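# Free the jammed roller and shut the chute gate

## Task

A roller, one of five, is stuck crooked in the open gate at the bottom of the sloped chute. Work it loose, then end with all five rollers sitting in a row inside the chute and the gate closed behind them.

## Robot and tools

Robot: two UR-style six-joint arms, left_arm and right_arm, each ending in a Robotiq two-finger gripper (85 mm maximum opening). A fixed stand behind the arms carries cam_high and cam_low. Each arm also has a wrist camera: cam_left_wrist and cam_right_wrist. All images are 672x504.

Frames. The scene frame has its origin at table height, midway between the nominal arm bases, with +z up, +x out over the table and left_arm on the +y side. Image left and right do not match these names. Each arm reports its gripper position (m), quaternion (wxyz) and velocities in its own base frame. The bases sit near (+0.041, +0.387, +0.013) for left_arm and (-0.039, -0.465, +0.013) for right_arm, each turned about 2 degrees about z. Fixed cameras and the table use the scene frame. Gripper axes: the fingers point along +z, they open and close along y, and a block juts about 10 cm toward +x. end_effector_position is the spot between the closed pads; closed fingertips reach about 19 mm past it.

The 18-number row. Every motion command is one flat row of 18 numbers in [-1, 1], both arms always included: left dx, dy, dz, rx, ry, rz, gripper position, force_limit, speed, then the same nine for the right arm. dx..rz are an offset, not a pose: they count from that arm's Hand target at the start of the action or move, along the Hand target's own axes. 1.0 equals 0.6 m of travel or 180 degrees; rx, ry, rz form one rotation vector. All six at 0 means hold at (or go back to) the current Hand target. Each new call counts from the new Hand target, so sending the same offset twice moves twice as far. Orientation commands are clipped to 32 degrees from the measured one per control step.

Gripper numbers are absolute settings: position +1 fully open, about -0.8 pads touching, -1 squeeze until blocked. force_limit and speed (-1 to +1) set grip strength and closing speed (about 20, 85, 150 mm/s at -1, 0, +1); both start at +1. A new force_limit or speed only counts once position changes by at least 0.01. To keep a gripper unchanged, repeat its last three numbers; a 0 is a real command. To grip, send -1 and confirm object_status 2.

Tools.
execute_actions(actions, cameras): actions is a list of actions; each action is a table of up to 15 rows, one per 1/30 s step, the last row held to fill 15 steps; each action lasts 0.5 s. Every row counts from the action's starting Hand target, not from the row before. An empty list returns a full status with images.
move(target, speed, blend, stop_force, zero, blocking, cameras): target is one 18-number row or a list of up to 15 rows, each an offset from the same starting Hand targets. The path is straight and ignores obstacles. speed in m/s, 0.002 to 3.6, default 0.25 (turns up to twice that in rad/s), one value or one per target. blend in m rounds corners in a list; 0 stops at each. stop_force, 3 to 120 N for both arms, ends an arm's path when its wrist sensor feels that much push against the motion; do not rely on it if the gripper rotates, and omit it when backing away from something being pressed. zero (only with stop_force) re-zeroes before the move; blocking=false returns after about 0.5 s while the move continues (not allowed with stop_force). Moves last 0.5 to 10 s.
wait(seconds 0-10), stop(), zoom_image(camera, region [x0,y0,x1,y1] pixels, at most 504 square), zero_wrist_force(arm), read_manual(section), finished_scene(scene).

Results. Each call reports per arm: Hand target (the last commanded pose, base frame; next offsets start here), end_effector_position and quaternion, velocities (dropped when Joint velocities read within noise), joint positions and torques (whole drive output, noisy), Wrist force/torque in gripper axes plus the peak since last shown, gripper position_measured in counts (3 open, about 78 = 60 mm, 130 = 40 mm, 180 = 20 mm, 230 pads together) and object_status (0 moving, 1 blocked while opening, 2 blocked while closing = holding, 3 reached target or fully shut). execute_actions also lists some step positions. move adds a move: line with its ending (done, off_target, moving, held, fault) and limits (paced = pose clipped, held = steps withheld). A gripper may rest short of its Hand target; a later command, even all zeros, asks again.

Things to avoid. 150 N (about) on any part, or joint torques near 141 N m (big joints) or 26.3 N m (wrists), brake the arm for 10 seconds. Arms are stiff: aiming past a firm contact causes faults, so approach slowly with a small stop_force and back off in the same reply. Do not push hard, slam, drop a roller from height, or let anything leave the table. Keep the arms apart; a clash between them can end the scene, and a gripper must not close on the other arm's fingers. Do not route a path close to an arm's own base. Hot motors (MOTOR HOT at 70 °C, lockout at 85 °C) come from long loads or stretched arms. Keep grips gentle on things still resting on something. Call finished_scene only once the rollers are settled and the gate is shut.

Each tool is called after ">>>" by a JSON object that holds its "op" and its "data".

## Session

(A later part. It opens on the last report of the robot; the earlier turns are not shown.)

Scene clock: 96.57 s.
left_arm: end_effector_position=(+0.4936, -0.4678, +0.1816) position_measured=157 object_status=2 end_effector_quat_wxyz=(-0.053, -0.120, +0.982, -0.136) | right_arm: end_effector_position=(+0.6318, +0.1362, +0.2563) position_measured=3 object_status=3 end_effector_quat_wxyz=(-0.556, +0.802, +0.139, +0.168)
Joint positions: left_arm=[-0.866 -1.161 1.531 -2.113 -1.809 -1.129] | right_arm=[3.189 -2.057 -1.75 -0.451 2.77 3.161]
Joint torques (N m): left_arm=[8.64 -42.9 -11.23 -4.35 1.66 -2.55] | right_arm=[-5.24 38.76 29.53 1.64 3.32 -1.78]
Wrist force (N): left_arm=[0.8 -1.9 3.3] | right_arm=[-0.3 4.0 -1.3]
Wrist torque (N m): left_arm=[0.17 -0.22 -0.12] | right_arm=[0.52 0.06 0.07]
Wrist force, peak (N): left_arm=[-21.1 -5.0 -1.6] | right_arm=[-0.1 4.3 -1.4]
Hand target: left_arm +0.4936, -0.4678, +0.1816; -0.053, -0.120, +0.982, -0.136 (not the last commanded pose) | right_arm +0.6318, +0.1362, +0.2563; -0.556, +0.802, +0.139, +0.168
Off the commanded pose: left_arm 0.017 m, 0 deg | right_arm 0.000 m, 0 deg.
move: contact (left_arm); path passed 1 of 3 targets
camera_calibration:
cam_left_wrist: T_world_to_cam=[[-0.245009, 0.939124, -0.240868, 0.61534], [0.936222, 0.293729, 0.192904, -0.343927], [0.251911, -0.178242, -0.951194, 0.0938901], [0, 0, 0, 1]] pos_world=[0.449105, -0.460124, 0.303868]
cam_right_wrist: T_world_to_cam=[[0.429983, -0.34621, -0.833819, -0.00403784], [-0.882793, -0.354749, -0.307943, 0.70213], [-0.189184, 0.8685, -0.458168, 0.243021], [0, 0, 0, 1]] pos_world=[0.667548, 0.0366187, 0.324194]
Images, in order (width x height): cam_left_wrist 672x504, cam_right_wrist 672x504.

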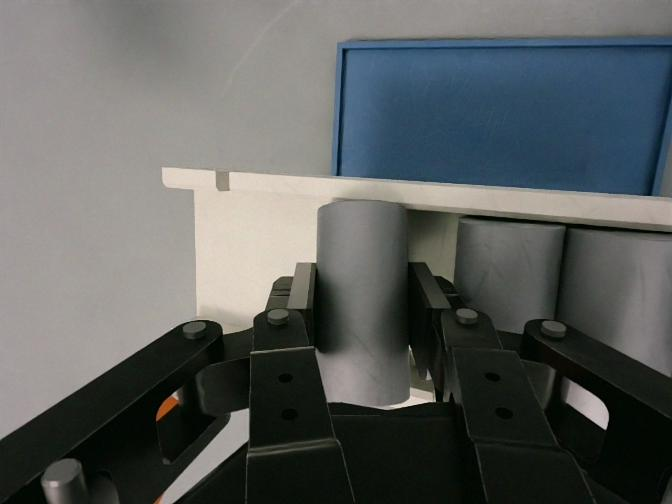

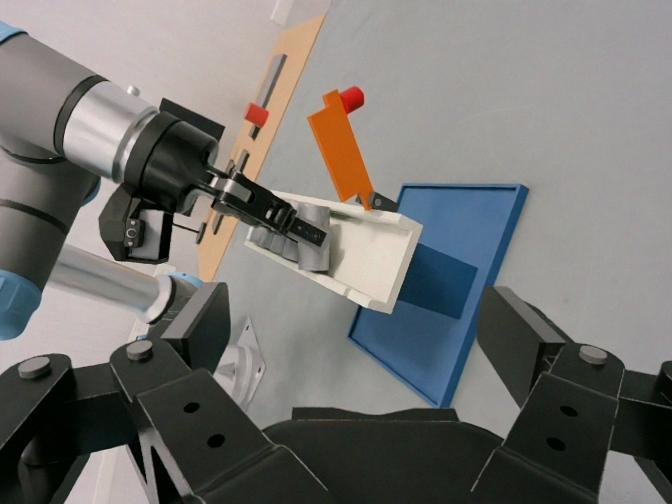

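>>> {"op": "move", "data": {"target": [[0.0018,-0.0034,-0.0128,0,0,0,-1,-0.8,-0.9,0,0,0,0,0,0,1,1,1],[0.0027,-0.0051,-0.0192,0,0.107,-0.0285,-1,-0.8,-0.9,0,0,0,0,0,0,1,1,1]], "speed": 0.1, "cameras": ["cam_left_wrist","cam_right_wrist"]}}

>>> {"op": "zoom_image", "data": {"camera": "cam_right_wrist", "region": [270, 180, 380, 290]}}

Scene clock: 107.17 s.
left_arm: end_effector_position=(+0.4937, -0.4677, +0.1935) position_measured=157 object_status=2 end_effector_quat_wxyz=(-0.223, -0.139, +0.953, -0.152) | right_arm: end_effector_position=(+0.6318, +0.1362, +0.2563) position_measured=3 object_status=3 end_effector_quat_wxyz=(-0.556, +0.802, +0.139, +0.168)
Joint positions: left_arm=[-0.759 -1.044 1.334 -1.82 -2.115 -1.037] | right_arm=[3.189 -2.057 -1.75 -0.451 2.77 3.161]
Joint torques (N m): left_arm=[-8.01 -65.72 -12.31 -3.58 0.01 -2.82] | right_arm=[-4.52 42.91 26.93 1.75 2.71 -1.57]
Wrist force (N): left_arm=[-0.5 -0.5 4.1] | right_arm=[-0.3 4.3 -1.1]
Wrist torque (N m): left_arm=[0.16 -0.10 0.01] | right_arm=[0.56 0.06 0.07]
Wrist force, peak (N): left_arm=[-0.5 -1.0 5.8] | right_arm=[0.0 4.3 -1.3]
Hand target: left_arm +0.4936, -0.4678, +0.1936; -0.223, -0.139, +0.953, -0.152 | right_arm +0.6318, +0.1362, +0.2563; -0.556, +0.802, +0.139, +0.168
Off the commanded pose: left_arm 0.000 m, 0 deg | right_arm 0.000 m, 0 deg.
move: done
camera_calibration:
cam_left_wrist: T_world_to_cam=[[-0.323578, 0.921103, -0.216487, 0.643816], [0.943146, 0.295607, -0.151961, -0.28216], [-0.0759765, -0.25335, -0.964386, 0.234595], [0, 0, 0, 1]] pos_world=[0.492267, -0.450177, 0.322741]
cam_right_wrist: T_world_to_cam=[[0.429983, -0.34621, -0.833819, -0.00403784], [-0.882793, -0.354749, -0.307943, 0.70213], [-0.189184, 0.8685, -0.458168, 0.243021], [0, 0, 0, 1]] pos_world=[0.667548, 0.0366187, 0.324194]
Images, in order (width x height): cam_left_wrist 672x504, cam_right_wrist 672x504.

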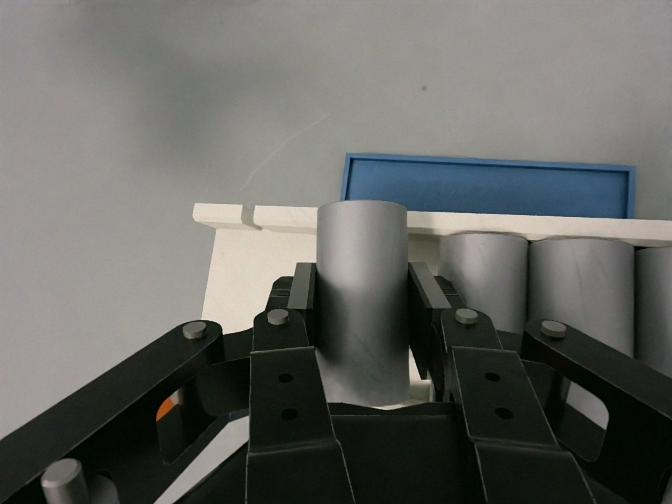

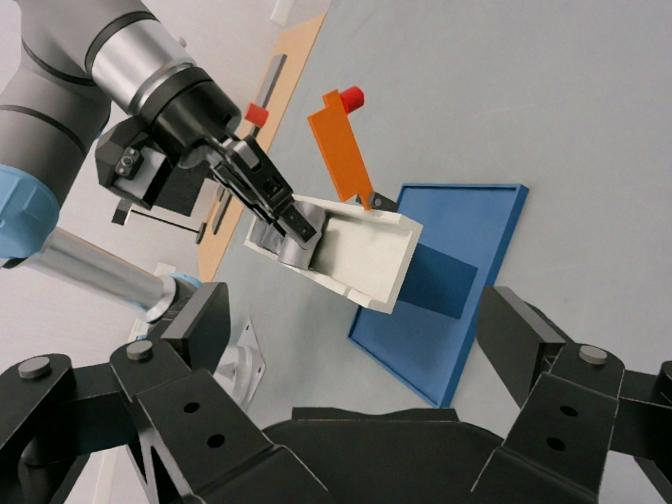

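Scaled by 4.582 from the camera's 672x504 image, which has a finer 960x720 frame.

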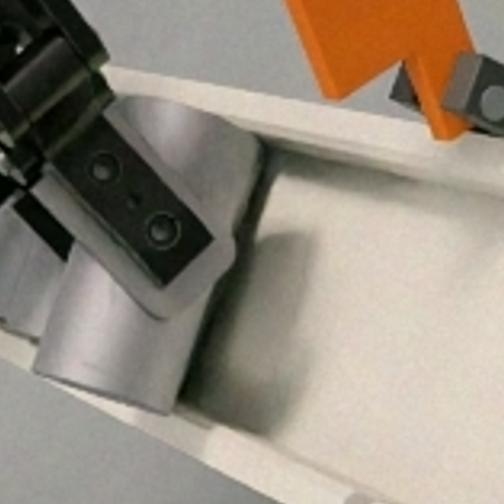

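>>> {"op": "move", "data": {"target": [[-0.0032,-0.0004,-0.0017,0,0,0,-1,-0.8,-0.9,0,0,0,0,0,0,1,1,1],[-0.0032,-0.0133,0.0017,0,0,0,-1,-0.8,-0.9,0,0,0,0,0,0,1,1,1],[-0.0203,0.0110,0.0290,0,0,0,-1,-0.8,-0.9,0,0,0,0,0,0,1,1,1]], "speed": 0.03, "stop_force": 22, "cameras": ["cam_left_wrist","cam_right_wrist"]}}

>>> {"op": "zoom_image", "data": {"camera": "cam_right_wrist", "region": [270, 180, 380, 290]}}

Scene clock: 111.77 s.
left_arm: end_effector_position=(+0.4957, -0.4674, +0.1761) position_measured=157 object_status=2 end_effector_quat_wxyz=(-0.223, -0.139, +0.953, -0.152) | right_arm: end_effector_position=(+0.6318, +0.1362, +0.2563) position_measured=3 object_status=3 end_effector_quat_wxyz=(-0.556, +0.802, +0.139, +0.168)
Joint positions: left_arm=[-0.756 -1.027 1.355 -1.855 -2.115 -1.034] | right_arm=[3.189 -2.057 -1.75 -0.451 2.77 3.161]
Joint torques (N m): left_arm=[-7.83 -33.42 -21.72 -3.87 2.15 -2.56] | right_arm=[-3.86 43.49 23.83 1.82 2.45 -1.81]
Wrist force (N): left_arm=[4.4 -3.1 -4.3] | right_arm=[-0.2 4.2 -1.2]
Wrist torque (N m): left_arm=[-0.05 -0.15 -0.23] | right_arm=[0.55 0.05 0.07]
Wrist force, peak (N): left_arm=[20.1 -13.6 -31.4] | right_arm=[-0.3 4.3 -1.2]
Hand target: left_arm +0.4957, -0.4674, +0.1761; -0.223, -0.139, +0.953, -0.152 (not the last commanded pose) | right_arm +0.6318, +0.1362, +0.2563; -0.556, +0.802, +0.139, +0.168
Off the commanded pose: left_arm 0.005 m, 0 deg | right_arm 0.000 m, 0 deg.
move: contact (left_arm); path passed 2 of 3 targets
camera_calibration:
cam_left_wrist: T_world_to_cam=[[-0.323504, 0.92115, -0.216399, 0.640388], [0.943163, 0.295522, -0.152022, -0.286916], [-0.0760849, -0.253279, -0.964397, 0.218042], [0, 0, 0, 1]] pos_world=[0.494367, -0.449878, 0.30524]
cam_right_wrist: T_world_to_cam=[[0.429983, -0.34621, -0.833819, -0.00403784], [-0.882793, -0.354749, -0.307943, 0.70213], [-0.189184, 0.8685, -0.458168, 0.243021], [0, 0, 0, 1]] pos_world=[0.667548, 0.0366187, 0.324194]
Images, in order (width x height): cam_left_wrist 672x504, cam_right_wrist 672x504.

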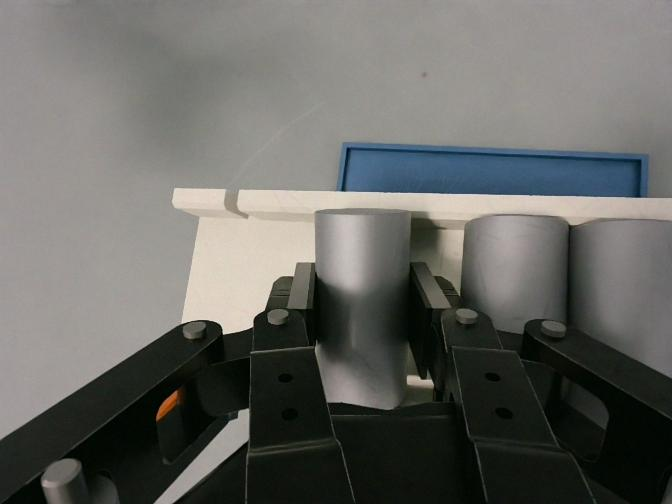

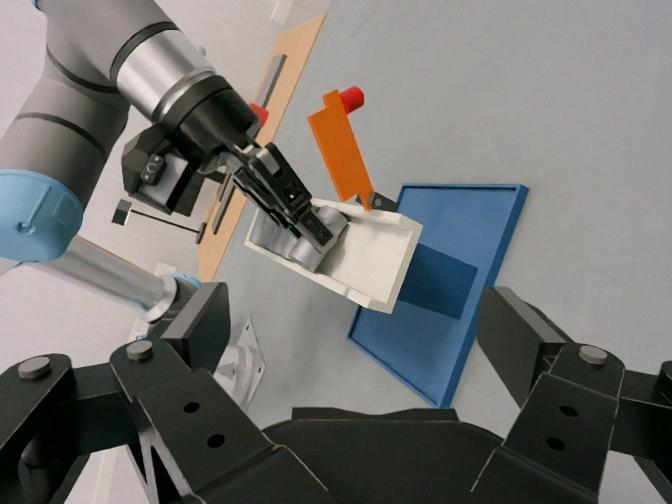

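Scaled by 4.582 from the camera's 672x504 image, which has a finer 960x720 frame.

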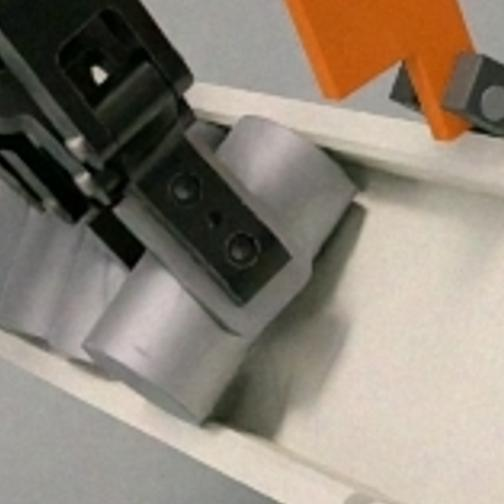

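>>> {"op": "move", "data": {"target": [[0.0062,-0.003,-0.0114,0,0,0,-1,-0.8,-0.9,0,0,0,0,0,0,1,1,1],[0.0018,-0.0036,-0.0137,0,-0.0725,0.0192,-1,-0.8,-0.9,0,0,0,0,0,0,1,1,1]], "speed": 0.1, "cameras": ["cam_right_wrist"]}}

>>> {"op": "zoom_image", "data": {"camera": "cam_right_wrist", "region": [270, 180, 380, 290]}}

Scene clock: 116.00 s.
left_arm: end_effector_position=(+0.4986, -0.4667, +0.1842) position_measured=157 object_status=2 end_effector_quat_wxyz=(-0.108, -0.127, +0.976, -0.142) | right_arm: end_effector_position=(+0.6318, +0.1362, +0.2563) position_measured=3 object_status=3 end_effector_quat_wxyz=(-0.556, +0.802, +0.139, +0.168)
Joint positions: left_arm=[-0.822 -1.118 1.458 -2.02 -1.913 -1.099] | right_arm=[3.189 -2.057 -1.75 -0.451 2.77 3.161]
Joint torques (N m): left_arm=[14.05 -36.8 -32.1 -1.27 -0.59 2.2] | right_arm=[-5.06 44.44 21.66 1.75 1.95 -1.72]
Wrist force (N): left_arm=[7.8 -0.5 5.4] | right_arm=[0.0 4.0 -1.2]
Wrist torque (N m): left_arm=[0.22 0.02 0.08] | right_arm=[0.53 0.01 0.07]
Wrist force, peak (N): left_arm=[13.6 1.4 4.3] | right_arm=[-0.4 4.3 -1.4]
Hand target: left_arm +0.4986, -0.4667, +0.1841; -0.108, -0.127, +0.976, -0.142 | right_arm +0.6318, +0.1362, +0.2563; -0.556, +0.802, +0.139, +0.168
Off the commanded pose: left_arm 0.000 m, 0 deg | right_arm 0.000 m, 0 deg.
move: done
camera_calibration:
cam_right_wrist: T_world_to_cam=[[0.429983, -0.34621, -0.833819, -0.00403784], [-0.882793, -0.354749, -0.307943, 0.70213], [-0.189184, 0.8685, -0.458168, 0.243021], [0, 0, 0, 1]] pos_world=[0.667548, 0.0366187, 0.324194]
Images, in order (width x height): cam_right_wrist 672x504.

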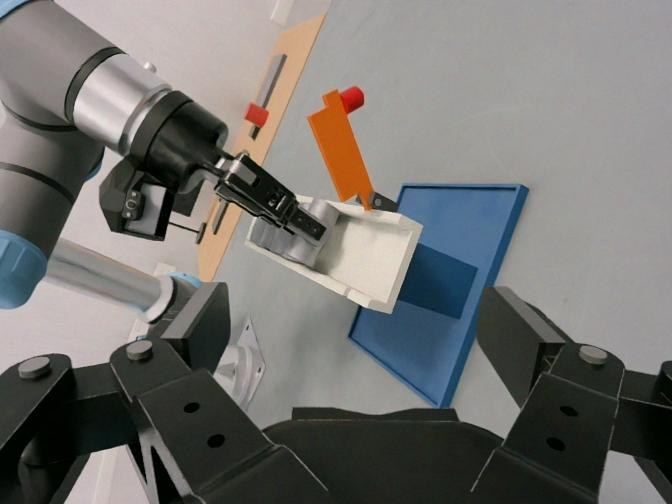

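Scaled by 4.582 from the camera's 672x504 image, which has a finer 960x720 frame.

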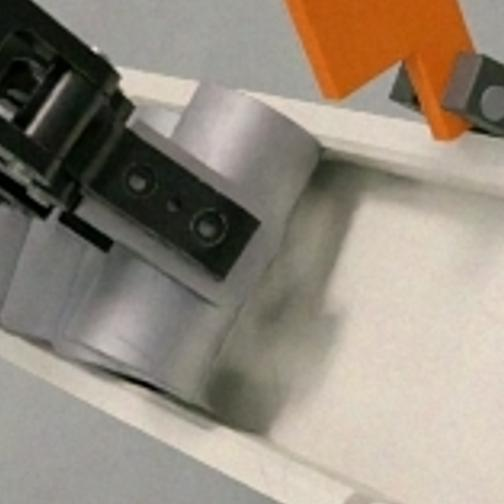

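>>> {"op": "move", "data": {"target": [[0.0016,-0.0017,-0.0063,0,0,0,-1,-0.8,-0.9,0,0,0,0,0,0,1,1,1],[0.0029,-0.0016,-0.006,0,-0.0242,0.0063,-1,-0.8,-0.9,0,0,0,0,0,0,1,1,1],[-0.0053,0.0069,0.0253,0,-0.0242,0.0063,-1,-0.8,-0.9,0,0,0,0,0,0,1,1,1]], "speed": 0.03, "stop_force": 16, "cameras": ["cam_right_wrist"]}}

>>> {"op": "zoom_image", "data": {"camera": "cam_right_wrist", "region": [270, 180, 380, 290]}}

Scene clock: 121.10 s.
left_arm: end_effector_position=(+0.4978, -0.4668, +0.1763) position_measured=157 object_status=2 end_effector_quat_wxyz=(-0.070, -0.122, +0.980, -0.138) | right_arm: end_effector_position=(+0.6318, +0.1362, +0.2563) position_measured=3 object_status=3 end_effector_quat_wxyz=(-0.556, +0.802, +0.139, +0.168)
Joint positions: left_arm=[-0.848 -1.139 1.512 -2.097 -1.841 -1.117] | right_arm=[3.189 -2.057 -1.75 -0.451 2.77 3.161]
Joint torques (N m): left_arm=[-1.21 -58.89 -28.93 -4.4 1.33 -2.29] | right_arm=[-5.16 44.91 19.3 1.55 1.41 -1.67]
Wrist force (N): left_arm=[3.0 -2.7 3.0] | right_arm=[-0.1 4.2 -1.1]
Wrist torque (N m): left_arm=[0.27 -0.29 0.06] | right_arm=[0.56 0.03 0.07]
Wrist force, peak (N): left_arm=[7.5 -12.3 -21.5] | right_arm=[-0.3 4.3 -1.4]
Hand target: left_arm +0.4978, -0.4668, +0.1763; -0.070, -0.122, +0.980, -0.138 (not the last commanded pose) | right_arm +0.6318, +0.1362, +0.2563; -0.556, +0.802, +0.139, +0.168
Off the commanded pose: left_arm 0.008 m, 0 deg | right_arm 0.000 m, 0 deg.
move: contact (left_arm); path passed 2 of 3 targets
camera_calibration:
cam_right_wrist: T_world_to_cam=[[0.429983, -0.34621, -0.833819, -0.00403784], [-0.882793, -0.354749, -0.307943, 0.70213], [-0.189184, 0.8685, -0.458168, 0.243021], [0, 0, 0, 1]] pos_world=[0.667548, 0.0366187, 0.324194]
Images, in order (width x height): cam_right_wrist 672x504.

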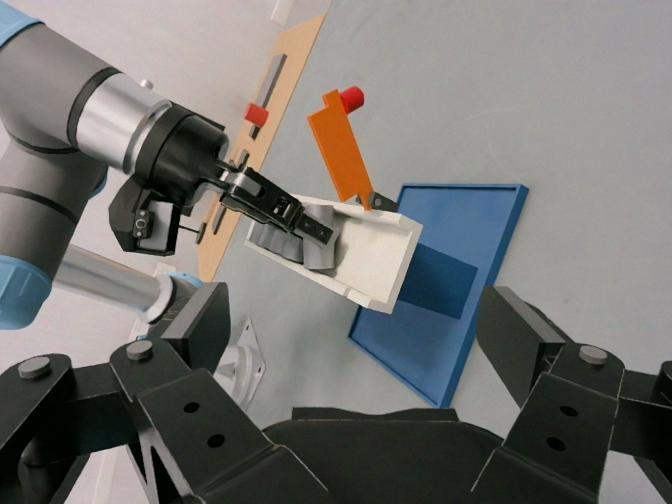

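Scaled by 4.582 from the camera's 672x504 image, which has a finer 960x720 frame.

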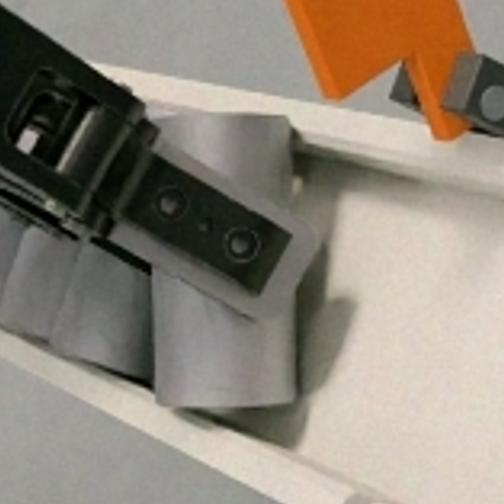

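>>> {"op": "move", "data": {"target": [[0.0029,-0.0042,-0.0158,0,0,0,-1,-0.8,-0.9,0,0,0,0,0,0,1,1,1],[0.0111,-0.0039,-0.0144,0,0.107,-0.0285,-0.98,0.2,-0.9,0,0,0,0,0,0,1,1,1]], "speed": 0.1, "cameras": ["cam_right_wrist"]}}

>>> {"op": "zoom_image", "data": {"camera": "cam_right_wrist", "region": [270, 180, 380, 290]}}

Scene clock: 126.07 s.
left_arm: end_effector_position=(+0.4929, -0.4680, +0.1862) position_measured=159 object_status=2 end_effector_quat_wxyz=(-0.239, -0.141, +0.949, -0.153) | right_arm: end_effector_position=(+0.6318, +0.1362, +0.2563) position_measured=3 object_status=3 end_effector_quat_wxyz=(-0.556, +0.802, +0.139, +0.168)
Joint positions: left_arm=[-0.751 -1.026 1.33 -1.809 -2.142 -1.027] | right_arm=[3.189 -2.057 -1.75 -0.451 2.77 3.161]
Joint torques (N m): left_arm=[-8.09 -66.57 -12.78 -2.7 -2.02 -2.78] | right_arm=[-4.94 43.95 16.61 1.64 0.98 -1.79]
Wrist force (N): left_arm=[-1.4 1.0 4.6] | right_arm=[-0.1 4.0 -1.3]
Wrist torque (N m): left_arm=[0.22 -0.14 0.05] | right_arm=[0.52 0.03 0.07]
Wrist force, peak (N): left_arm=[-2.1 -3.4 4.6] | right_arm=[-0.1 4.3 -1.4]
Hand target: left_arm +0.4929, -0.4680, +0.1862; -0.239, -0.141, +0.949, -0.153 | right_arm +0.6318, +0.1362, +0.2563; -0.556, +0.802, +0.139, +0.168
Off the commanded pose: left_arm 0.000 m, 0 deg | right_arm 0.000 m, 0 deg.
move: done
camera_calibration:
cam_right_wrist: T_world_to_cam=[[0.429983, -0.34621, -0.833819, -0.00403784], [-0.882793, -0.354749, -0.307943, 0.70213], [-0.189184, 0.8685, -0.458168, 0.243021], [0, 0, 0, 1]] pos_world=[0.667548, 0.0366187, 0.324194]
Images, in order (width x height): cam_right_wrist 672x504.

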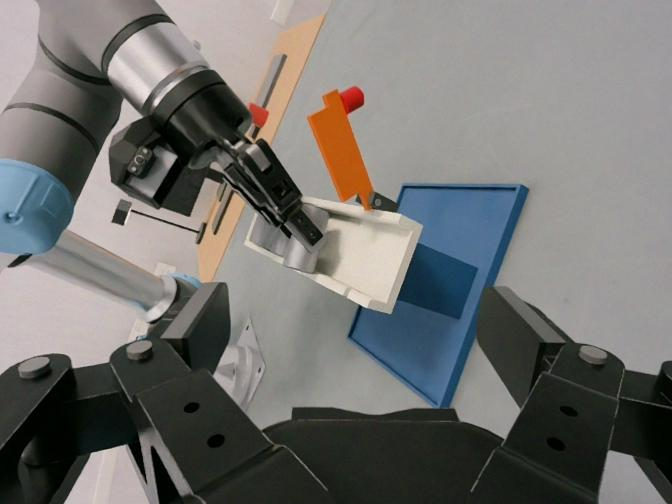

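Scaled by 4.582 from the camera's 672x504 image, which has a finer 960x720 frame.

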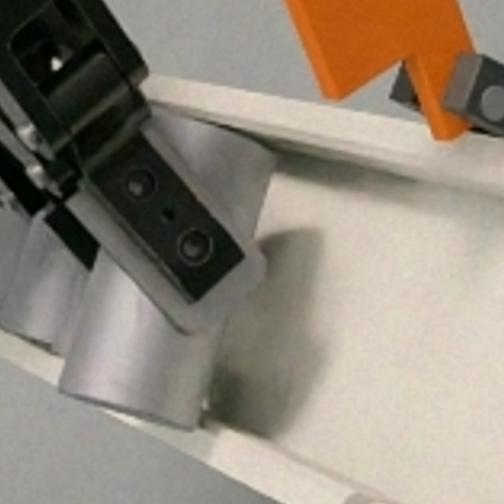

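>>> {"op": "move", "data": {"target": [[-0.0051,-0.0007,-0.0028,0,0.0161,-0.0043,-0.98,0.2,-0.9,0,0,0,0,0,0,1,1,1],[-0.02,0.006,0.0224,0,0.0161,-0.0043,-0.98,0.2,-0.9,0,0,0,0,0,0,1,1,1]], "speed": 0.03, "stop_force": 12, "cameras": ["cam_right_wrist"]}}

>>> {"op": "zoom_image", "data": {"camera": "cam_right_wrist", "region": [270, 180, 380, 290]}}

Scene clock: 130.40 s.
left_arm: end_effector_position=(+0.4964, -0.4672, +0.1813) position_measured=159 object_status=2 end_effector_quat_wxyz=(-0.264, -0.144, +0.941, -0.155) | right_arm: end_effector_position=(+0.6318, +0.1362, +0.2563) position_measured=3 object_status=3 end_effector_quat_wxyz=(-0.556, +0.802, +0.139, +0.168)
Joint positions: left_arm=[-0.734 -0.995 1.301 -1.767 -2.184 -1.002] | right_arm=[3.189 -2.057 -1.75 -0.451 2.77 3.161]
Joint torques (N m): left_arm=[-7.33 -63.38 -16.62 -2.46 -4.31 -2.35] | right_arm=[-4.97 43.96 14.2 1.51 0.95 -1.72]
Wrist force (N): left_arm=[-6.0 -5.0 -3.5] | right_arm=[-0.2 4.1 -1.3]
Wrist torque (N m): left_arm=[0.32 -0.01 -0.11] | right_arm=[0.53 0.05 0.07]
Wrist force, peak (N): left_arm=[-4.3 -10.4 -19.4] | right_arm=[-0.3 4.3 -1.4]
Hand target: left_arm +0.4964, -0.4672, +0.1813; -0.264, -0.144, +0.941, -0.155 (not the last commanded pose) | right_arm +0.6318, +0.1362, +0.2563; -0.556, +0.802, +0.139, +0.168
Off the commanded pose: left_arm 0.013 m, 0 deg | right_arm 0.000 m, 0 deg.
move: contact (left_arm); path passed 1 of 2 targets
camera_calibration:
cam_right_wrist: T_world_to_cam=[[0.429983, -0.34621, -0.833819, -0.00403784], [-0.882793, -0.354749, -0.307943, 0.70213], [-0.189184, 0.8685, -0.458168, 0.243021], [0, 0, 0, 1]] pos_world=[0.667548, 0.0366187, 0.324194]
Images, in order (width x height): cam_right_wrist 672x504.

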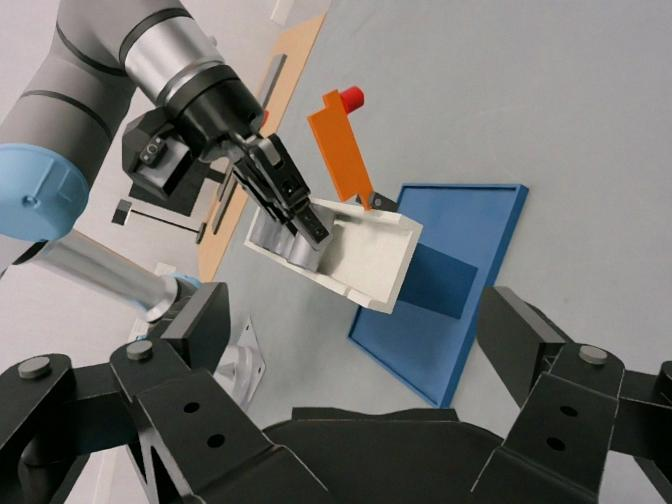

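Scaled by 4.582 from the camera's 672x504 image, which has a finer 960x720 frame.

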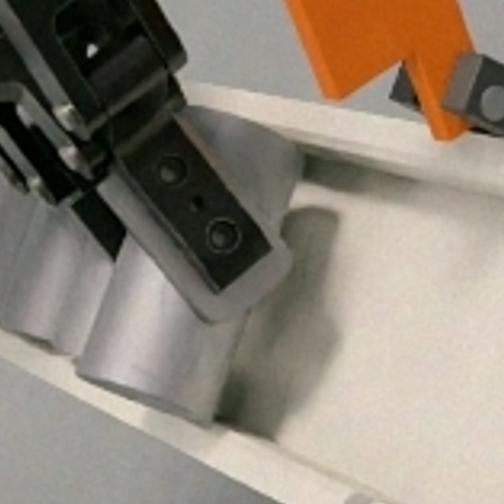

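>>> {"op": "move", "data": {"target": [[-0.001,-0.0012,-0.0044,0,0,0,-0.98,0.2,-0.9,0,0,0,0,0,0,1,1,1],[-0.0154,0.0109,0.0155,0,0,0,-0.98,0.2,-0.9,0,0,0,0,0,0,1,1,1]], "speed": 0.03, "stop_force": 24, "cameras": ["cam_right_wrist"]}}

>>> {"op": "zoom_image", "data": {"camera": "cam_right_wrist", "region": [270, 180, 380, 290]}}

Scene clock: 133.47 s.
left_arm: end_effector_position=(+0.4981, -0.4653, +0.1772) position_measured=159 object_status=2 end_effector_quat_wxyz=(-0.263, -0.143, +0.941, -0.155) | right_arm: end_effector_position=(+0.6318, +0.1362, +0.2563) position_measured=3 object_status=3 end_effector_quat_wxyz=(-0.556, +0.802, +0.139, +0.168)
Joint positions: left_arm=[-0.73 -0.992 1.305 -1.773 -2.184 -0.997] | right_arm=[3.189 -2.057 -1.75 -0.451 2.77 3.161]
Joint torques (N m): left_arm=[-11.28 -36.01 -2.31 -1.62 2.69 -2.28] | right_arm=[-4.89 44.54 14.27 1.64 0.87 -1.74]
Wrist force (N): left_arm=[10.4 -9.2 -24.6] | right_arm=[-0.3 4.1 -1.3]
Wrist torque (N m): left_arm=[-0.92 -0.97 -0.56] | right_arm=[0.54 0.07 0.07]
Wrist force, peak (N): left_arm=[29.6 -15.9 -52.3] | right_arm=[-0.3 4.3 -1.4]
Hand target: left_arm +0.4981, -0.4653, +0.1772; -0.263, -0.143, +0.941, -0.155 (not the last commanded pose) | right_arm +0.6318, +0.1362, +0.2563; -0.556, +0.802, +0.139, +0.168
Off the commanded pose: left_arm 0.010 m, 0 deg | right_arm 0.000 m, 0 deg.
move: contact (left_arm); path passed 1 of 2 targets
camera_calibration:
cam_right_wrist: T_world_to_cam=[[0.429983, -0.34621, -0.833819, -0.00403784], [-0.882793, -0.354749, -0.307943, 0.70213], [-0.189184, 0.8685, -0.458168, 0.243021], [0, 0, 0, 1]] pos_world=[0.667548, 0.0366187, 0.324194]
Images, in order (width x height): cam_right_wrist 672x504.

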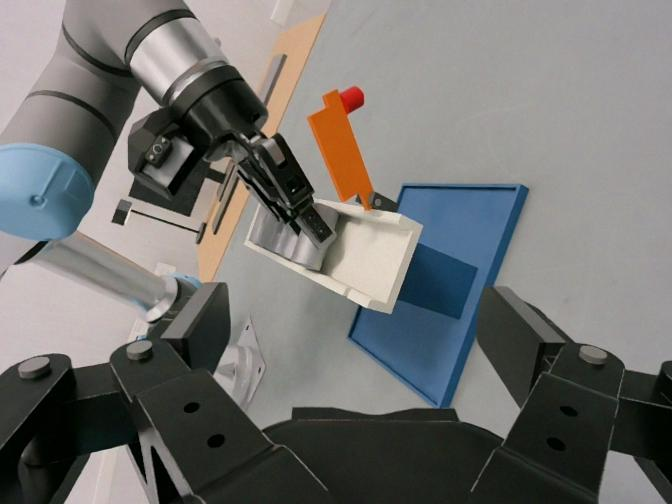

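Scaled by 4.582 from the camera's 672x504 image, which has a finer 960x720 frame.

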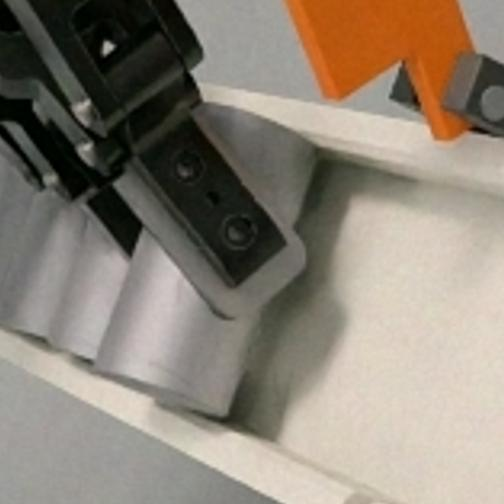

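>>> {"op": "move", "data": {"target": [[0.0021,-0.0003,-0.0018,0,0,0,-0.98,0.2,-0.9,0,0,0,0,0,0,1,1,1],[0.0021,-0.0003,-0.0018,0,0,0,-0.13,0.2,-1,0,0,0,0,0,0,1,1,1]], "speed": 0.03, "cameras": ["cam_left_wrist","cam_right_wrist"]}}

>>> {"op": "zoom_image", "data": {"camera": "cam_right_wrist", "region": [270, 180, 380, 290]}}

Scene clock: 136.23 s.
left_arm: end_effector_position=(+0.4975, -0.4654, +0.1789) position_measured=146 object_status=0 end_effector_quat_wxyz=(-0.263, -0.143, +0.941, -0.155) | right_arm: end_effector_position=(+0.6318, +0.1362, +0.2563) position_measured=3 object_status=3 end_effector_quat_wxyz=(-0.556, +0.802, +0.139, +0.168)
Joint positions: left_arm=[-0.731 -0.994 1.305 -1.771 -2.184 -0.998] | right_arm=[3.189 -2.057 -1.75 -0.451 2.77 3.161]
Joint torques (N m): left_arm=[7.79 -57.75 -26.22 -3.52 1.77 -2.32] | right_arm=[-5.07 43.95 12.86 1.88 1.05 -1.59]
Wrist force (N): left_arm=[2.3 -4.1 1.2] | right_arm=[-0.1 4.2 -1.0]
Wrist torque (N m): left_arm=[0.21 -0.21 0.07] | right_arm=[0.55 0.04 0.07]
Wrist force, peak (N): left_arm=[10.7 -9.2 -25.1] | right_arm=[-0.3 4.3 -1.4]
Hand target: left_arm +0.4976, -0.4653, +0.1788; -0.263, -0.143, +0.941, -0.155 | right_arm +0.6318, +0.1362, +0.2563; -0.556, +0.802, +0.139, +0.168
Off the commanded pose: left_arm 0.000 m, 0 deg | right_arm 0.000 m, 0 deg.
move: done
camera_calibration:
cam_left_wrist: T_world_to_cam=[[-0.341824, 0.916673, -0.207043, 0.645093], [0.926749, 0.292269, -0.23604, -0.267022], [-0.155859, -0.272561, -0.949431, 0.249464], [0, 0, 0, 1]] pos_world=[0.506852, -0.445303, 0.307383]
cam_right_wrist: T_world_to_cam=[[0.429983, -0.34621, -0.833819, -0.00403784], [-0.882793, -0.354749, -0.307943, 0.70213], [-0.189184, 0.8685, -0.458168, 0.243021], [0, 0, 0, 1]] pos_world=[0.667548, 0.0366187, 0.324194]
Images, in order (width x height): cam_left_wrist 672x504, cam_right_wrist 672x504.

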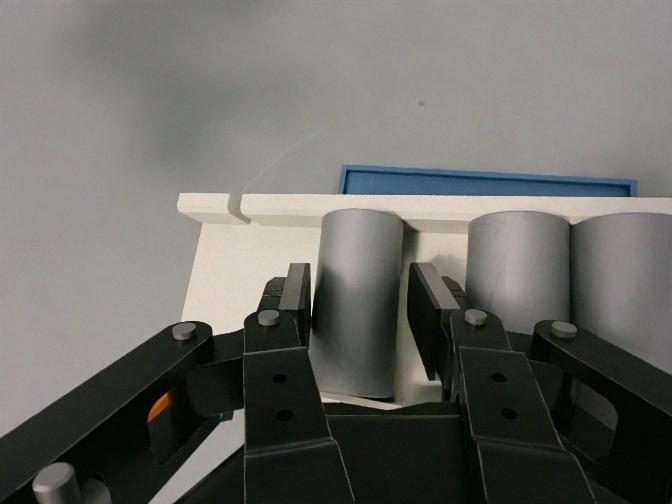

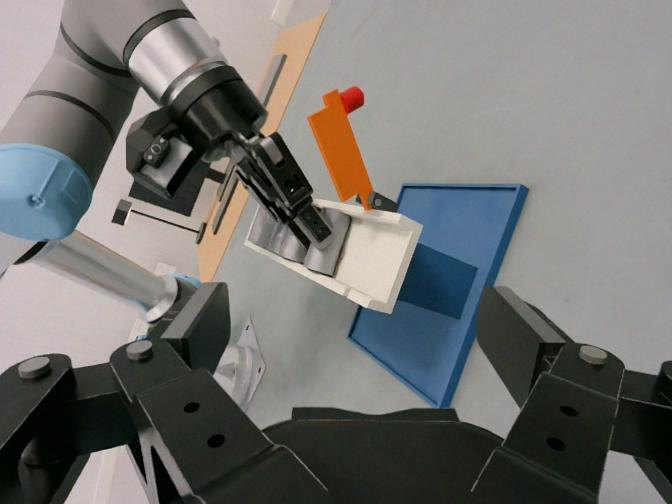

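Scaled by 4.582 from the camera's 672x504 image, which has a finer 960x720 frame.

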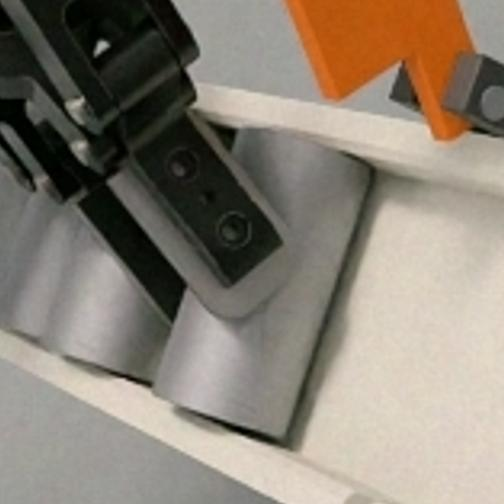

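>>> {"op": "move", "data": {"target": [0,0,0,0,0,0,-0.13,0.2,-1,0.116,0.002,0.181,0,0,-0.5,-0.12,0,0], "speed": 0.3, "cameras": ["cam_right_wrist","cam_high"]}}

>>> {"op": "zoom_image", "data": {"camera": "cam_high", "region": [290, 120, 490, 320]}}

Scene clock: 145.90 s.
left_arm: end_effector_position=(+0.4976, -0.4653, +0.1788) position_measured=146 object_status=3 end_effector_quat_wxyz=(-0.263, -0.143, +0.941, -0.155) | right_arm: end_effector_position=(+0.7078, +0.2402, +0.2494) position_measured=144 object_status=3 end_effector_quat_wxyz=(-0.275, +0.469, +0.665, +0.512)
Joint positions: left_arm=[-0.731 -0.994 1.305 -1.771 -2.184 -0.998] | right_arm=[3.338 -2.259 -1.493 -0.223 2.686 1.898]
Joint torques (N m): left_arm=[10.45 -40.8 -10.88 -3.54 -0.01 1.86] | right_arm=[-9.71 50.79 11.59 4.31 3.39 -1.44]
Wrist force (N): left_arm=[2.8 -3.8 1.8] | right_arm=[0.6 -0.6 -0.1]
Wrist torque (N m): left_arm=[0.25 -0.20 0.05] | right_arm=[0.05 -0.16 -0.02]
Wrist force, peak (N): left_arm=[3.1 -4.4 1.1] | right_arm=[-0.5 4.4 -1.8]
Hand target: left_arm +0.4976, -0.4653, +0.1788; -0.263, -0.143, +0.941, -0.155 | right_arm +0.7078, +0.2402, +0.2494; -0.274, +0.469, +0.665, +0.512
Off the commanded pose: left_arm 0.000 m, 0 deg | right_arm 0.000 m, 0 deg.
move: done
camera_calibration:
cam_right_wrist: T_world_to_cam=[[0.89497, 0.0406583, 0.44427, -0.747257], [0.365851, -0.636781, -0.678721, 0.0804227], [0.255307, 0.769972, -0.584775, -0.0955873], [0, 0, 0, 1]] pos_world=[0.663754, 0.155193, 0.330671]
Images, in order (width x height): cam_high 672x504, cam_right_wrist 672x504.

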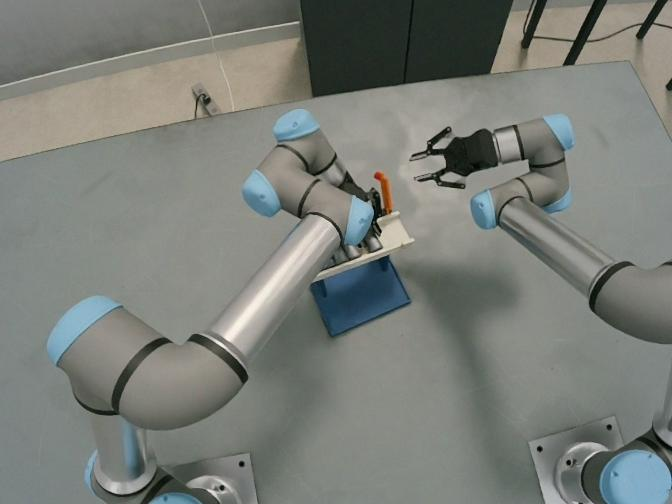

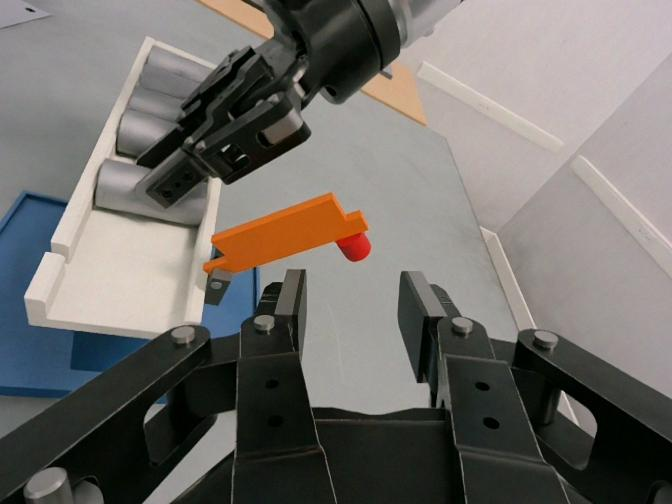

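Scaled by 2.520 from the camera's 672x504 image, which has a finer 960x720 frame.

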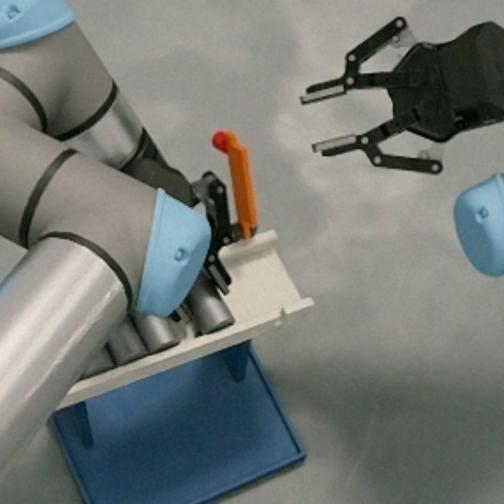

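>>> {"op": "move", "data": {"target": [[0,0,0,0,0,0,-0.13,0.2,-1,-0.001,0,0.1005,0,0,0,-0.12,0,0],[0,0,0,0,0,0,-0.13,0.2,-1,0.0428,-0.037,0.0733,0,0,0,-0.12,0,0]], "speed": 0.1, "stop_force": 20, "cameras": ["cam_right_wrist"]}}

Scene clock: 150.33 s.
left_arm: end_effector_position=(+0.4976, -0.4653, +0.1788) position_measured=146 object_status=3 end_effector_quat_wxyz=(-0.263, -0.143, +0.941, -0.155) | right_arm: end_effector_position=(+0.6884, +0.2905, +0.2439) position_measured=144 object_status=3 end_effector_quat_wxyz=(-0.274, +0.470, +0.665, +0.512)
Joint positions: left_arm=[-0.731 -0.994 1.305 -1.771 -2.184 -0.998] | right_arm=[3.42 -2.257 -1.537 -0.072 2.627 2.021]
Joint torques (N m): left_arm=[11 -40.82 -9.73 -3.64 -1.38 1.84] | right_arm=[51.27 30.58 6.99 2.34 3.92 -1.55]
Wrist force (N): left_arm=[2.7 -3.8 1.6] | right_arm=[-14.4 13.9 -47.8]
Wrist torque (N m): left_arm=[0.25 -0.18 0.05] | right_arm=[0.94 0.32 -0.11]
Wrist force, peak (N): left_arm=[3.4 -4.3 1.0] | right_arm=[-21.4 12.4 -56.3]
Hand target: left_arm +0.4976, -0.4653, +0.1788; -0.263, -0.143, +0.941, -0.155 | right_arm +0.6884, +0.2905, +0.2439; -0.274, +0.470, +0.665, +0.512 (not the last commanded pose)
Off the commanded pose: left_arm 0.000 m, 0 deg | right_arm 0.007 m, 0 deg.
move: contact (right_arm); path passed 1 of 2 targets
camera_calibration:
cam_right_wrist: T_world_to_cam=[[0.894975, 0.040496, 0.444274, -0.729463], [0.365691, -0.636992, -0.67861, 0.115863], [0.255518, 0.769806, -0.584901, -0.132563], [0, 0, 0, 1]] pos_world=[0.644354, 0.205392, 0.325171]
Images, in order (width x height): cam_right_wrist 672x504.

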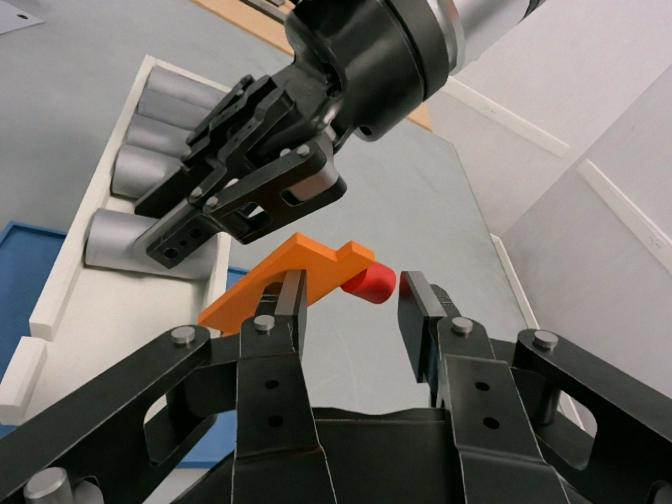

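>>> {"op": "move", "data": {"target": [0,0,0,0,0,0,-0.13,0.2,-1,0,0,-0.0175,0,0,0,-0.12,0,0], "speed": 0.1}}

>>> {"op": "move", "data": {"target": [[0,0,0,0,0,0,-0.13,0.2,-1,0.0087,-0.0068,-0.0007,0,0,0,-0.12,0,0],[0,0,0,0,0,0,-0.13,0.2,-1,0.031,-0.0617,-0.0213,0,0,0,-0.12,0,0]], "speed": 0.08, "stop_force": 25, "cameras": ["cam_right_wrist"]}}

Scene clock: 152.33 s.
left_arm: end_effector_position=(+0.4976, -0.4653, +0.1788) position_measured=146 object_status=3 end_effector_quat_wxyz=(-0.263, -0.143, +0.941, -0.155) | right_arm: end_effector_position=(+0.6871, +0.2805, +0.2473) position_measured=144 object_status=3 end_effector_quat_wxyz=(-0.274, +0.470, +0.665, +0.512)
Joint positions: left_arm=[-0.731 -0.994 1.305 -1.771 -2.184 -0.998] | right_arm=[3.405 -2.245 -1.546 -0.093 2.638 2.002]
Joint torques (N m): left_arm=[10.52 -40.23 -10.4 -3.52 -2.06 1.85] | right_arm=[5.09 39.16 22.64 4.06 0.63 0.81]
Wrist force (N): left_arm=[3.0 -4.0 0.9] | right_arm=[1.6 0.6 0.0]
Wrist torque (N m): left_arm=[0.25 -0.17 0.05] | right_arm=[0.16 -0.28 0.15]
Wrist force, peak (N): left_arm=[3.1 -4.3 1.0] | right_arm=[-13.3 14.8 -48.5]
Hand target: left_arm +0.4976, -0.4653, +0.1788; -0.263, -0.143, +0.941, -0.155 | right_arm +0.6872, +0.2806, +0.2473; -0.274, +0.470, +0.665, +0.512
Off the commanded pose: left_arm 0.000 m, 0 deg | right_arm 0.000 m, 0 deg.
move: done

Scene clock: 153.73 s.
left_arm: end_effector_position=(+0.4976, -0.4653, +0.1788) position_measured=146 object_status=3 end_effector_quat_wxyz=(-0.263, -0.143, +0.941, -0.155) | right_arm: end_effector_position=(+0.6446, +0.2738, +0.2515) position_measured=144 object_status=3 end_effector_quat_wxyz=(-0.274, +0.470, +0.665, +0.512)
Joint positions: left_arm=[-0.731 -0.994 1.305 -1.771 -2.184 -0.998] | right_arm=[3.413 -2.16 -1.688 -0.026 2.632 2.012]
Joint torques (N m): left_arm=[10.81 -40.93 -10.77 -3.45 -2.46 2.05] | right_arm=[-3.16 48.13 10.11 2.68 1.78 -0.92]
Wrist force (N): left_arm=[2.8 -4.1 1.3] | right_arm=[1.5 0.4 -0.3]
Wrist torque (N m): left_arm=[0.22 -0.16 0.05] | right_arm=[0.15 -0.29 0.01]
Wrist force, peak (N): left_arm=[3.1 -4.3 1.1] | right_arm=[2.3 0.7 -0.1]
Hand target: left_arm +0.4976, -0.4653, +0.1788; -0.263, -0.143, +0.941, -0.155 | right_arm +0.6446, +0.2737, +0.2515; -0.274, +0.470, +0.665, +0.512
Off the commanded pose: left_arm 0.000 m, 0 deg | right_arm 0.000 m, 0 deg.
move: done
camera_calibration:
cam_right_wrist: T_world_to_cam=[[0.894975, 0.040496, 0.444274, -0.693008], [0.365691, -0.636992, -0.67861, 0.126468], [0.255518, 0.769806, -0.584901, -0.104012], [0, 0, 0, 1]] pos_world=[0.600554, 0.188692, 0.332871]
Images, in order (width x height): cam_right_wrist 672x504.

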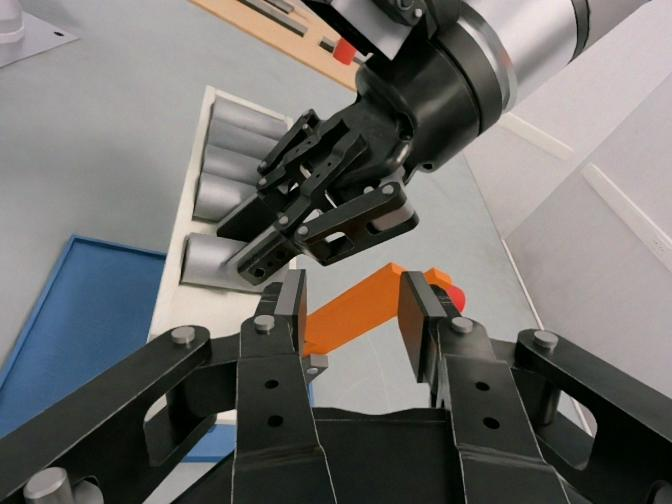

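>>> {"op": "move", "data": {"target": [[0,0,0,0,0,0,-0.13,0.2,-1,0,0,-0.05,0,0,0,-0.12,0,0],[0,0,0,0,0,0,-0.13,0.2,-1,-0.1102,0.1153,0.0097,0,0,0,-0.8,-1,0.3]], "speed": 0.25}}

>>> {"op": "move", "data": {"target": [[0,0,0,0,0,0,-0.13,0.2,-1,0,0,0.0833,0,0,0,-0.8,-1,0.3],[0,0,0,0,0,0,-0.13,0.2,-1,0.0664,-0.0305,0.0465,0,0,0,-0.8,-1,0.3]], "speed": 0.08, "stop_force": 20, "cameras": ["cam_right_wrist"]}}

Scene clock: 159.57 s.
left_arm: end_effector_position=(+0.4976, -0.4653, +0.1788) position_measured=146 object_status=3 end_effector_quat_wxyz=(-0.263, -0.143, +0.941, -0.155) | right_arm: end_effector_position=(+0.7349, +0.2589, +0.2230) position_measured=229 object_status=0 end_effector_quat_wxyz=(-0.274, +0.470, +0.665, +0.512)
Joint positions: left_arm=[-0.731 -0.994 1.305 -1.771 -2.184 -0.998] | right_arm=[3.357 -2.355 -1.4 -0.192 2.672 1.929]
Joint torques (N m): left_arm=[10.39 -41.05 -10.11 -3.52 -2.41 1.9] | right_arm=[7.36 43.05 31.17 2.05 -0.36 1.3]
Wrist force (N): left_arm=[2.8 -4.2 1.3] | right_arm=[1.6 0.3 -0.5]
Wrist torque (N m): left_arm=[0.20 -0.18 0.05] | right_arm=[0.23 -0.32 0.15]
Wrist force, peak (N): left_arm=[3.3 -4.5 1.2] | right_arm=[3.6 -1.8 -1.3]
Hand target: left_arm +0.4976, -0.4653, +0.1788; -0.263, -0.143, +0.941, -0.155 | right_arm +0.7349, +0.2589, +0.2230; -0.274, +0.470, +0.665, +0.512
Off the commanded pose: left_arm 0.000 m, 0 deg | right_arm 0.000 m, 0 deg.
move: done

Scene clock: 162.00 s.
left_arm: end_effector_position=(+0.4976, -0.4653, +0.1788) position_measured=146 object_status=3 end_effector_quat_wxyz=(-0.263, -0.143, +0.941, -0.155) | right_arm: end_effector_position=(+0.7053, +0.2982, +0.2398) position_measured=229 object_status=3 end_effector_quat_wxyz=(-0.274, +0.470, +0.665, +0.512)
Joint positions: left_arm=[-0.731 -0.994 1.305 -1.771 -2.184 -0.998] | right_arm=[3.424 -2.298 -1.475 -0.089 2.624 2.027]
Joint torques (N m): left_arm=[10.3 -41.19 -9.92 -3.5 -2.34 1.76] | right_arm=[-1.4 54.24 18.07 1.97 3.04 -1.05]
Wrist force (N): left_arm=[2.8 -4.0 1.4] | right_arm=[1.8 0.7 -0.3]
Wrist torque (N m): left_arm=[0.23 -0.19 0.05] | right_arm=[0.25 -0.36 0.01]
Wrist force, peak (N): left_arm=[3.1 -4.3 0.9] | right_arm=[2.0 0.4 -0.5]
Hand target: left_arm +0.4976, -0.4653, +0.1788; -0.263, -0.143, +0.941, -0.155 | right_arm +0.7053, +0.2981, +0.2398; -0.274, +0.470, +0.665, +0.512
Off the commanded pose: left_arm 0.000 m, 0 deg | right_arm 0.000 m, 0 deg.
move: done
camera_calibration:
cam_right_wrist: T_world_to_cam=[[0.894943, 0.0405526, 0.444335, -0.743044], [0.365771, -0.636988, -0.67857, 0.111843], [0.255518, 0.769806, -0.584901, -0.145123], [0, 0, 0, 1]] pos_world=[0.661154, 0.213092, 0.321171]
Images, in order (width x height): cam_right_wrist 672x504.

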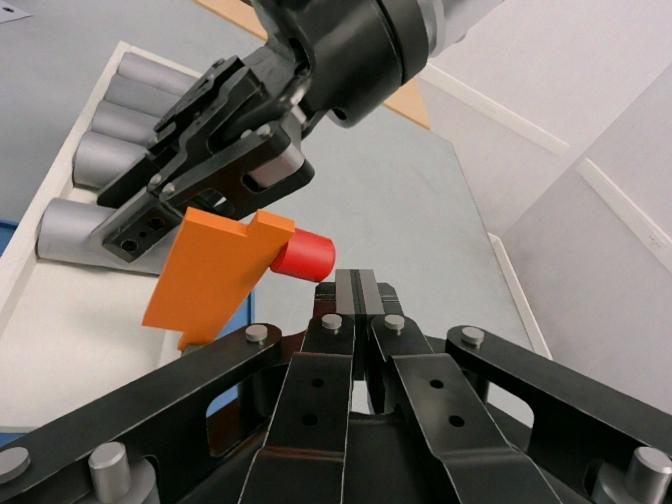

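>>> {"op": "move", "data": {"target": [[0,0,0,0,0,0,-0.13,0.2,-1,0.0248,-0.026,-0.0163,0,0,0,-0.8,-1,0.3],[0,0,0,0,0,0,-0.13,0.2,-1,0.0458,-0.07,-0.0345,0,0,0,-0.8,-1,0.3]], "speed": 0.05, "stop_force": 20, "cameras": ["cam_right_wrist"]}}

Scene clock: 165.07 s.
left_arm: end_effector_position=(+0.4976, -0.4653, +0.1788) position_measured=146 object_status=3 end_effector_quat_wxyz=(-0.263, -0.143, +0.941, -0.155) | right_arm: end_effector_position=(+0.6537, +0.2867, +0.2520) position_measured=229 object_status=3 end_effector_quat_wxyz=(-0.274, +0.470, +0.665, +0.512)
Joint positions: left_arm=[-0.731 -0.994 1.305 -1.771 -2.184 -0.998] | right_arm=[3.429 -2.182 -1.651 -0.022 2.62 2.034]
Joint torques (N m): left_arm=[10.83 -41.15 -10.54 -3.39 -2.44 1.89] | right_arm=[-1.24 39.3 25.62 1.13 1.22 -0.61]
Wrist force (N): left_arm=[2.7 -3.8 1.4] | right_arm=[1.3 0.7 -0.4]
Wrist torque (N m): left_arm=[0.26 -0.16 0.05] | right_arm=[0.18 -0.26 -0.01]
Wrist force, peak (N): left_arm=[3.3 -4.3 1.3] | right_arm=[1.6 1.6 -0.2]
Hand target: left_arm +0.4976, -0.4653, +0.1788; -0.263, -0.143, +0.941, -0.155 | right_arm +0.6537, +0.2867, +0.2520; -0.274, +0.470, +0.665, +0.512
Off the commanded pose: left_arm 0.000 m, 0 deg | right_arm 0.000 m, 0 deg.
move: done
camera_calibration:
cam_right_wrist: T_world_to_cam=[[0.894975, 0.040496, 0.444274, -0.701807], [0.365691, -0.636992, -0.67861, 0.131733], [0.255518, 0.769806, -0.584901, -0.11595], [0, 0, 0, 1]] pos_world=[0.609554, 0.201592, 0.333371]
Images, in order (width x height): cam_right_wrist 672x504.

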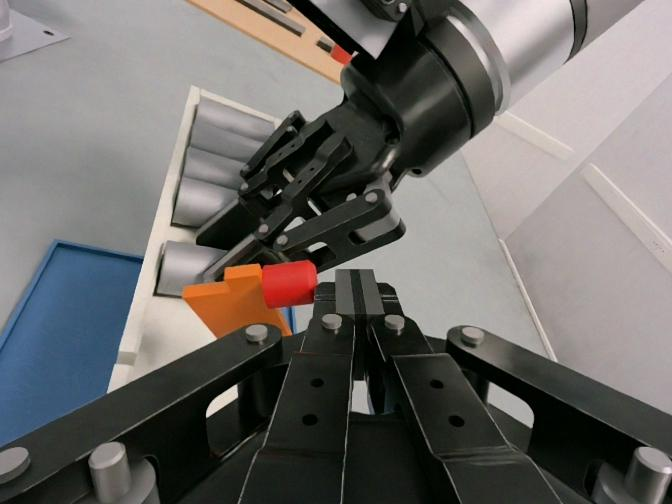

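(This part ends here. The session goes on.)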